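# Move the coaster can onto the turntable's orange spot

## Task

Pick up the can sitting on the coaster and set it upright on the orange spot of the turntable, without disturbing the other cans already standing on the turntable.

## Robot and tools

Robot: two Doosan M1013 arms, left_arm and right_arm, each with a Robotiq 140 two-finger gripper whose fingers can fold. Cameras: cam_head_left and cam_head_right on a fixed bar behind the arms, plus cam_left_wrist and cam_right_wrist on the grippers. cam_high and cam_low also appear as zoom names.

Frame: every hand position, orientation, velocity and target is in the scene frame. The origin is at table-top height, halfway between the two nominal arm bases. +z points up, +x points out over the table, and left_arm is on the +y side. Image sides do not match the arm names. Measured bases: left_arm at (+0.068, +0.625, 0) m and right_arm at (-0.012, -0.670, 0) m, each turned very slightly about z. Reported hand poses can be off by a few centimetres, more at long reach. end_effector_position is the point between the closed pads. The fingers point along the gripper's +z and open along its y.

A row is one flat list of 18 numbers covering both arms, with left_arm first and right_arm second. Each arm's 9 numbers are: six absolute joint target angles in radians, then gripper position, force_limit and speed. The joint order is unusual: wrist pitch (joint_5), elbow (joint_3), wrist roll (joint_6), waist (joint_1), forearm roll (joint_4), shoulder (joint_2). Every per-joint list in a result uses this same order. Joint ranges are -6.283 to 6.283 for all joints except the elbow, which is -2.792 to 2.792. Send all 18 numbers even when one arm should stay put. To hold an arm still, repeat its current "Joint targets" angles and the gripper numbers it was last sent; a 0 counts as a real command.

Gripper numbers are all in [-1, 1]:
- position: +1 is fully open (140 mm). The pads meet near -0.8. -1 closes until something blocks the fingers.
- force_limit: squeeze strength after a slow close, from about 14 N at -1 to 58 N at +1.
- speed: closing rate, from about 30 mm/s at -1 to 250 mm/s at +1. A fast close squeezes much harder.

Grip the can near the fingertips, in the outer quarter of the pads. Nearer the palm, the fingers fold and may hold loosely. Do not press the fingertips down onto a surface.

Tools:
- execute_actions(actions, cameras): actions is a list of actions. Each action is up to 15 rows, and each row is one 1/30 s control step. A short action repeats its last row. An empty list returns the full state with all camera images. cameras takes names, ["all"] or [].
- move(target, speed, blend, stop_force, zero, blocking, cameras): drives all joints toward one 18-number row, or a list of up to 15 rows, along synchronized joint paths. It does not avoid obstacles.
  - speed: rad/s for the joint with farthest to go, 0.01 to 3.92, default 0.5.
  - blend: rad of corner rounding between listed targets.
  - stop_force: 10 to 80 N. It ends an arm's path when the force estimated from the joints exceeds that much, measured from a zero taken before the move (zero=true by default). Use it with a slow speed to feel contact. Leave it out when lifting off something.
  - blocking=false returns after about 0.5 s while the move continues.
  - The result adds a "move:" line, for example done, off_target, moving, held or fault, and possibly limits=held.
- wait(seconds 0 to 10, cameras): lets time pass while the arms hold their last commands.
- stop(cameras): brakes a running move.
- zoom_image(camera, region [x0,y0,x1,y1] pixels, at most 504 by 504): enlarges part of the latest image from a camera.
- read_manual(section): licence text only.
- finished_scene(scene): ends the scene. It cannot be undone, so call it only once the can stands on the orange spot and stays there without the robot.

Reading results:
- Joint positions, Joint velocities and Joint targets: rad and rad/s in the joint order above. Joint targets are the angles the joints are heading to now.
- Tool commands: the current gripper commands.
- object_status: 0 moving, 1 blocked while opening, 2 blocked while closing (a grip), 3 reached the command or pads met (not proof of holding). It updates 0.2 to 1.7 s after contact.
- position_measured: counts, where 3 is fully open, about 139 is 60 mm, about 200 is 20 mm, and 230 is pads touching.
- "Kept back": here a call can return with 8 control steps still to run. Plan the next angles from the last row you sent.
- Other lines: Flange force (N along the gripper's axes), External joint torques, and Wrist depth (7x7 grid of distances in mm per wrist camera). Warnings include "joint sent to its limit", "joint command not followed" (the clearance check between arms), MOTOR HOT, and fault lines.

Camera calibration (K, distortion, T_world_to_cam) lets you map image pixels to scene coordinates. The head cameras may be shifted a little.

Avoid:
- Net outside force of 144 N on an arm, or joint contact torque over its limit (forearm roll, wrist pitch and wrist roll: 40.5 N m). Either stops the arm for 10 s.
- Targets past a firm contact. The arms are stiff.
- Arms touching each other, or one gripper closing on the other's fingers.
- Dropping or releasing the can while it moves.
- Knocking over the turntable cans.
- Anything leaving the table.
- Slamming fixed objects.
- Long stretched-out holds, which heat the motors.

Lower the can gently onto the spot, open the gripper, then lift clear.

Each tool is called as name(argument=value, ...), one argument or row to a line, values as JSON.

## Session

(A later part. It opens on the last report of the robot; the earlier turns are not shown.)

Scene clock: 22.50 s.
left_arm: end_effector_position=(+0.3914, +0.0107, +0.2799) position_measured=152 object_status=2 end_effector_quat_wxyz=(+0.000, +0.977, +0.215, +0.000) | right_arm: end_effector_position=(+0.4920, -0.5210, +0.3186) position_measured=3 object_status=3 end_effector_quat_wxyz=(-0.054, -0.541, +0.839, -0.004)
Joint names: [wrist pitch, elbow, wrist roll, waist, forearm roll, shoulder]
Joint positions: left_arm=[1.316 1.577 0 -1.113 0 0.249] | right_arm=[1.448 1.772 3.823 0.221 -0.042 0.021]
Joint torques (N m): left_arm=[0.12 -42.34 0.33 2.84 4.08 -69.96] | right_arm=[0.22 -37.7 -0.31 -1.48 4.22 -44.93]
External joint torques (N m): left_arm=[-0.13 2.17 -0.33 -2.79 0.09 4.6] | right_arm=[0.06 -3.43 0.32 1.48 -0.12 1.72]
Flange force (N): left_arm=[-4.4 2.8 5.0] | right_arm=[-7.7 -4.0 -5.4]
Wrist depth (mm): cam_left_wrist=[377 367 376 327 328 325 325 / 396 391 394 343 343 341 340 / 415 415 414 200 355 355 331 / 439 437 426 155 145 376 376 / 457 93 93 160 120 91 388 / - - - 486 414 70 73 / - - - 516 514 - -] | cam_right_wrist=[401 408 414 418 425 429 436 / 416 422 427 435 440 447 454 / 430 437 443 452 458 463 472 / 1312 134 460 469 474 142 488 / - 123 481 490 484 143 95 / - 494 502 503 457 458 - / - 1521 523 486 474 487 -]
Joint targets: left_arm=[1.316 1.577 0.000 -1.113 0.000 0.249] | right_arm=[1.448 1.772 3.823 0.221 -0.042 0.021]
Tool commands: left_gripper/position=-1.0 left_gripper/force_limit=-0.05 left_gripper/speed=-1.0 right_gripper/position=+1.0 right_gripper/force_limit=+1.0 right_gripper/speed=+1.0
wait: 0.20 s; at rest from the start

wait(
  seconds=3.02,
)

move(
  target=[1.1125,1.7138,0,-1.1132,0,0.3153,-1,-0.05,-1,1.448,1.772,3.823,0.221,-0.042,0.021,1,1,1],
  speed=0.5,
)

execute_actions(
  actions=[
    [[1.1125,1.7138,0,-1.1132,0,0.3153,1,-0.05,1,1.448,1.772,3.823,0.221,-0.042,0.021,1,1,1]],
  ],
)

move(
  target=[1.3159,1.5769,0,-1.1132,0,0.2488,1,-0.05,1,1.448,1.772,3.823,0.221,-0.042,0.021,1,1,1],
  speed=0.4,
  cameras=["cam_head_left","cam_left_wrist"],
)

zoom_image(
  camera="cam_left_wrist",
  region=[520, 220, 760, 440],
)

Scene clock: 26.07 s.
left_arm: end_effector_position=(+0.3914, +0.0107, +0.2799) position_measured=152 object_status=2 end_effector_quat_wxyz=(+0.000, +0.977, +0.215, +0.000) | right_arm: end_effector_position=(+0.4920, -0.5210, +0.3186) position_measured=3 object_status=3 end_effector_quat_wxyz=(-0.054, -0.541, +0.839, -0.004)
Joint names: [wrist pitch, elbow, wrist roll, waist, forearm roll, shoulder]
Joint positions: left_arm=[1.316 1.577 0 -1.113 0 0.249] | right_arm=[1.448 1.772 3.823 0.221 -0.042 0.021]
Joint torques (N m): left_arm=[0.15 -42.43 0.3 2.65 4.09 -69.82] | right_arm=[0.2 -37.87 -0.32 -1.55 4.23 -44.85]
External joint torques (N m): left_arm=[-0.16 2.21 -0.3 -2.63 0.08 4.41] | right_arm=[0.1 -2.83 0.32 1.62 -0.16 1.94]
Flange force (N): left_arm=[-4.1 2.4 5.0] | right_arm=[-7.5 -3.4 -4.5]
Wrist depth (mm): cam_left_wrist=[378 364 376 328 325 325 324 / 394 390 394 343 342 340 340 / 415 413 413 200 355 356 354 / 437 436 427 149 152 376 328 / 456 93 93 160 121 93 389 / - - - 484 412 70 73 / - - - 517 516 - -] | cam_right_wrist=[402 407 413 419 424 432 437 / 416 423 428 433 442 447 452 / 429 439 443 452 460 466 475 / 1312 134 462 468 478 142 486 / - 123 478 486 486 142 94 / - 495 502 503 453 464 - / - 1548 523 483 474 485 -]
Joint targets: left_arm=[1.316 1.577 0.000 -1.113 0.000 0.249] | right_arm=[1.448 1.772 3.823 0.221 -0.042 0.021]
Tool commands: left_gripper/position=-1.0 left_gripper/force_limit=-0.05 left_gripper/speed=-1.0 right_gripper/position=+1.0 right_gripper/force_limit=+1.0 right_gripper/speed=+1.0
wait: 3.03 s; at rest from the start

Scene clock: 26.90 s.
left_arm: end_effector_position=(+0.3913, +0.0107, +0.1622) position_measured=152 object_status=2 end_effector_quat_wxyz=(+0.000, +0.977, +0.215, +0.000) | right_arm: end_effector_position=(+0.4920, -0.5210, +0.3186) position_measured=3 object_status=3 end_effector_quat_wxyz=(-0.054, -0.541, +0.839, -0.004)
Joint names: [wrist pitch, elbow, wrist roll, waist, forearm roll, shoulder]
Joint positions: left_arm=[1.113 1.714 0 -1.113 0 0.315] | right_arm=[1.448 1.772 3.823 0.221 -0.042 0.021]
Joint torques (N m): left_arm=[0.17 -39.59 0.3 3.34 3.72 -72.9] | right_arm=[0.15 -38.01 -0.31 -1.11 4.24 -44.8]
External joint torques (N m): left_arm=[-0.18 2.25 -0.3 -3.3 0.15 3.61] | right_arm=[0.14 -2.95 0.31 1.14 -0.15 1.6]
Flange force (N): left_arm=[-5.2 0.6 5.2] | right_arm=[-6.6 -3.7 -4.8]
Wrist depth (mm): cam_left_wrist=[260 264 264 221 220 220 219 / 271 280 236 227 230 231 230 / 297 298 248 171 239 237 239 / 313 312 304 152 155 251 253 / 331 93 93 160 138 91 261 / - - - 281 284 70 73 / - - - 360 - - -] | cam_right_wrist=[401 407 413 418 425 431 437 / 415 422 427 436 441 447 454 / 431 439 444 450 460 467 473 / 1306 134 459 470 475 142 487 / - 123 481 488 492 142 95 / - 494 501 505 456 460 - / - 1521 522 482 478 485 -]
Joint targets: left_arm=[1.113 1.714 0.000 -1.113 0.000 0.315] | right_arm=[1.448 1.772 3.823 0.221 -0.042 0.021]
move: done

Scene clock: 27.13 s.
left_arm: end_effector_position=(+0.3913, +0.0107, +0.1621) position_measured=103 object_status=0 end_effector_quat_wxyz=(+0.000, +0.977, +0.215, +0.000) | right_arm: end_effector_position=(+0.4920, -0.5210, +0.3186) position_measured=3 object_status=3 end_effector_quat_wxyz=(-0.054, -0.541, +0.839, -0.004)
Joint names: [wrist pitch, elbow, wrist roll, waist, forearm roll, shoulder]
Joint positions: left_arm=[1.113 1.714 0 -1.113 0 0.315] | right_arm=[1.448 1.772 3.823 0.221 -0.042 0.021]
Joint torques (N m): left_arm=[0.15 -38.25 0.36 3.57 3.72 -72.41] | right_arm=[0.19 -37.67 -0.29 -1.49 4.25 -44.99]
External joint torques (N m): left_arm=[-0.17 0.93 -0.35 -3.67 0.15 3.21] | right_arm=[0.1 -3.15 0.3 1.43 -0.17 2.07]
Flange force (N): left_arm=[-5.7 2.7 3.5] | right_arm=[-7.7 -4.2 -5.0]
Wrist depth (mm): cam_left_wrist=[259 264 265 222 221 220 219 / 271 280 236 231 230 231 229 / 297 297 248 238 242 237 239 / 312 313 250 - 158 246 253 / 323 96 117 273 266 93 92 / - - 349 282 285 74 77 / - - 369 359 298 - -] | cam_right_wrist=[401 406 412 418 425 432 439 / 416 422 428 436 443 447 454 / 432 438 445 450 458 465 473 / 1312 134 462 469 475 142 487 / - 123 480 487 490 412 94 / - 496 501 507 447 463 - / - 1530 523 487 480 483 -]
Joint targets: left_arm=[1.113 1.714 0.000 -1.113 0.000 0.315] | right_arm=[1.448 1.772 3.823 0.221 -0.042 0.021]
Kept back: 8 steps.
Step readings (joint positions of left_arm | right_arm):
0: [1.113 1.714 0.000 -1.113 0.000 0.315] | [1.448 1.772 3.823 0.221 -0.042 0.021]
1: [1.113 1.714 0.000 -1.113 0.000 0.315] | [1.448 1.772 3.823 0.221 -0.042 0.021]
2: [1.113 1.714 0.000 -1.113 0.000 0.315] | [1.448 1.772 3.823 0.221 -0.042 0.021]
4: [1.113 1.714 0.000 -1.113 0.000 0.315] | [1.448 1.772 3.823 0.221 -0.042 0.021]

Scene clock: 28.53 s.
left_arm: end_effector_position=(+0.3914, +0.0107, +0.2799) position_measured=3 object_status=3 end_effector_quat_wxyz=(+0.000, +0.977, +0.215, +0.000) | right_arm: end_effector_position=(+0.4920, -0.5210, +0.3186) position_measured=3 object_status=3 end_effector_quat_wxyz=(-0.054, -0.541, +0.839, -0.004)
Joint names: [wrist pitch, elbow, wrist roll, waist, forearm roll, shoulder]
Joint positions: left_arm=[1.316 1.577 0 -1.113 0 0.249] | right_arm=[1.448 1.772 3.823 0.221 -0.042 0.021]
Joint torques (N m): left_arm=[0.21 -41.07 0.3 2.94 4.02 -67.4] | right_arm=[0.17 -37.76 -0.3 -1.3 4.21 -44.65]
External joint torques (N m): left_arm=[-0.22 0.81 -0.3 -2.75 0.16 1.82] | right_arm=[0.13 -2.92 0.3 1.34 -0.14 1.74]
Flange force (N): left_arm=[-4.3 1.1 2.2] | right_arm=[-7.0 -3.6 -4.7]
Wrist depth (mm): cam_left_wrist=[376 366 374 328 327 325 287 / 396 390 393 343 342 340 340 / 414 415 414 356 358 354 354 / 440 142 434 292 378 369 316 / - 120 459 398 394 141 99 / - 476 485 485 412 411 95 / - 517 517 515 514 510 -] | cam_right_wrist=[402 406 413 418 425 430 435 / 416 421 428 434 442 449 453 / 433 436 446 451 458 465 474 / 1326 134 462 469 476 142 485 / - 123 481 489 483 142 95 / - 493 502 503 454 462 - / - 1548 524 488 479 485 -]
Joint targets: left_arm=[1.316 1.577 0.000 -1.113 0.000 0.249] | right_arm=[1.448 1.772 3.823 0.221 -0.042 0.021]
move: done
camera_calibration:
cam_left_wrist: T_world_to_cam=[[0.421261, -0.906641, -0.0232764, -0.134993], [-0.854314, -0.405302, 0.325389, 0.254528], [-0.304445, -0.117188, -0.945294, 0.530935], [0, 0, 0, 1]] pos_world=[0.435954, 0.0429892, 0.415927]
Images, in order (width x height): cam_head_left 896x504, cam_left_wrist 896x504.

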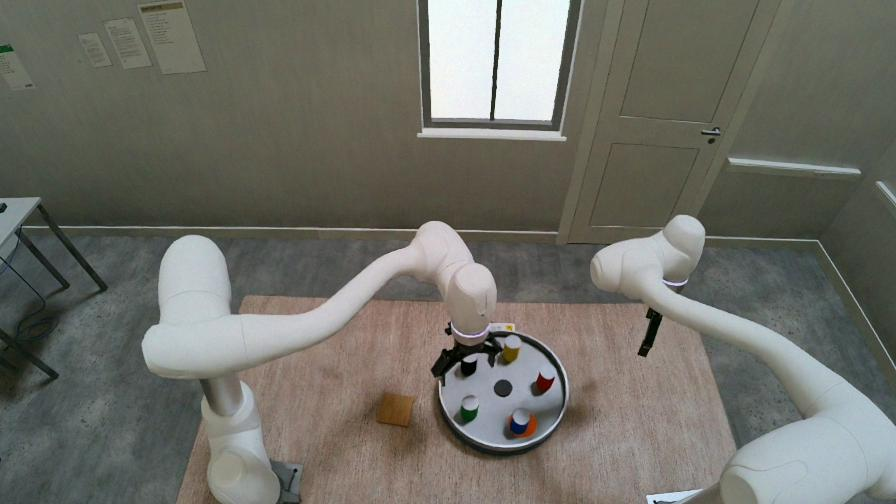

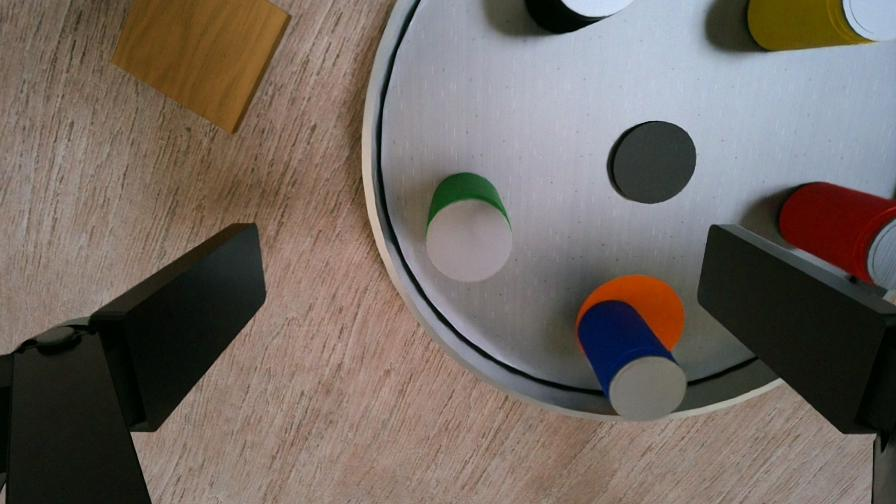

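Scaled by 2.100 from the camera's 896x504 image, which has a finer 1280x720 frame.

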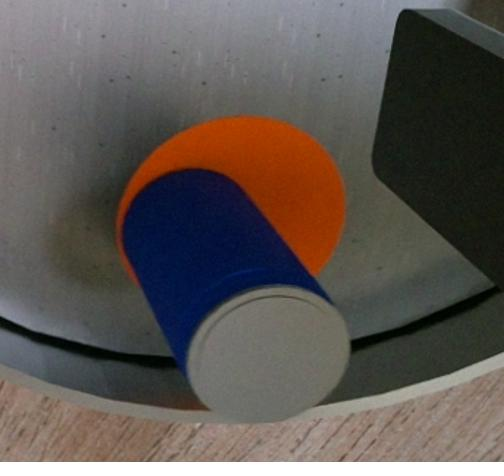

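finished_scene(
  scene=2,
)

The scene is finished: the task was done.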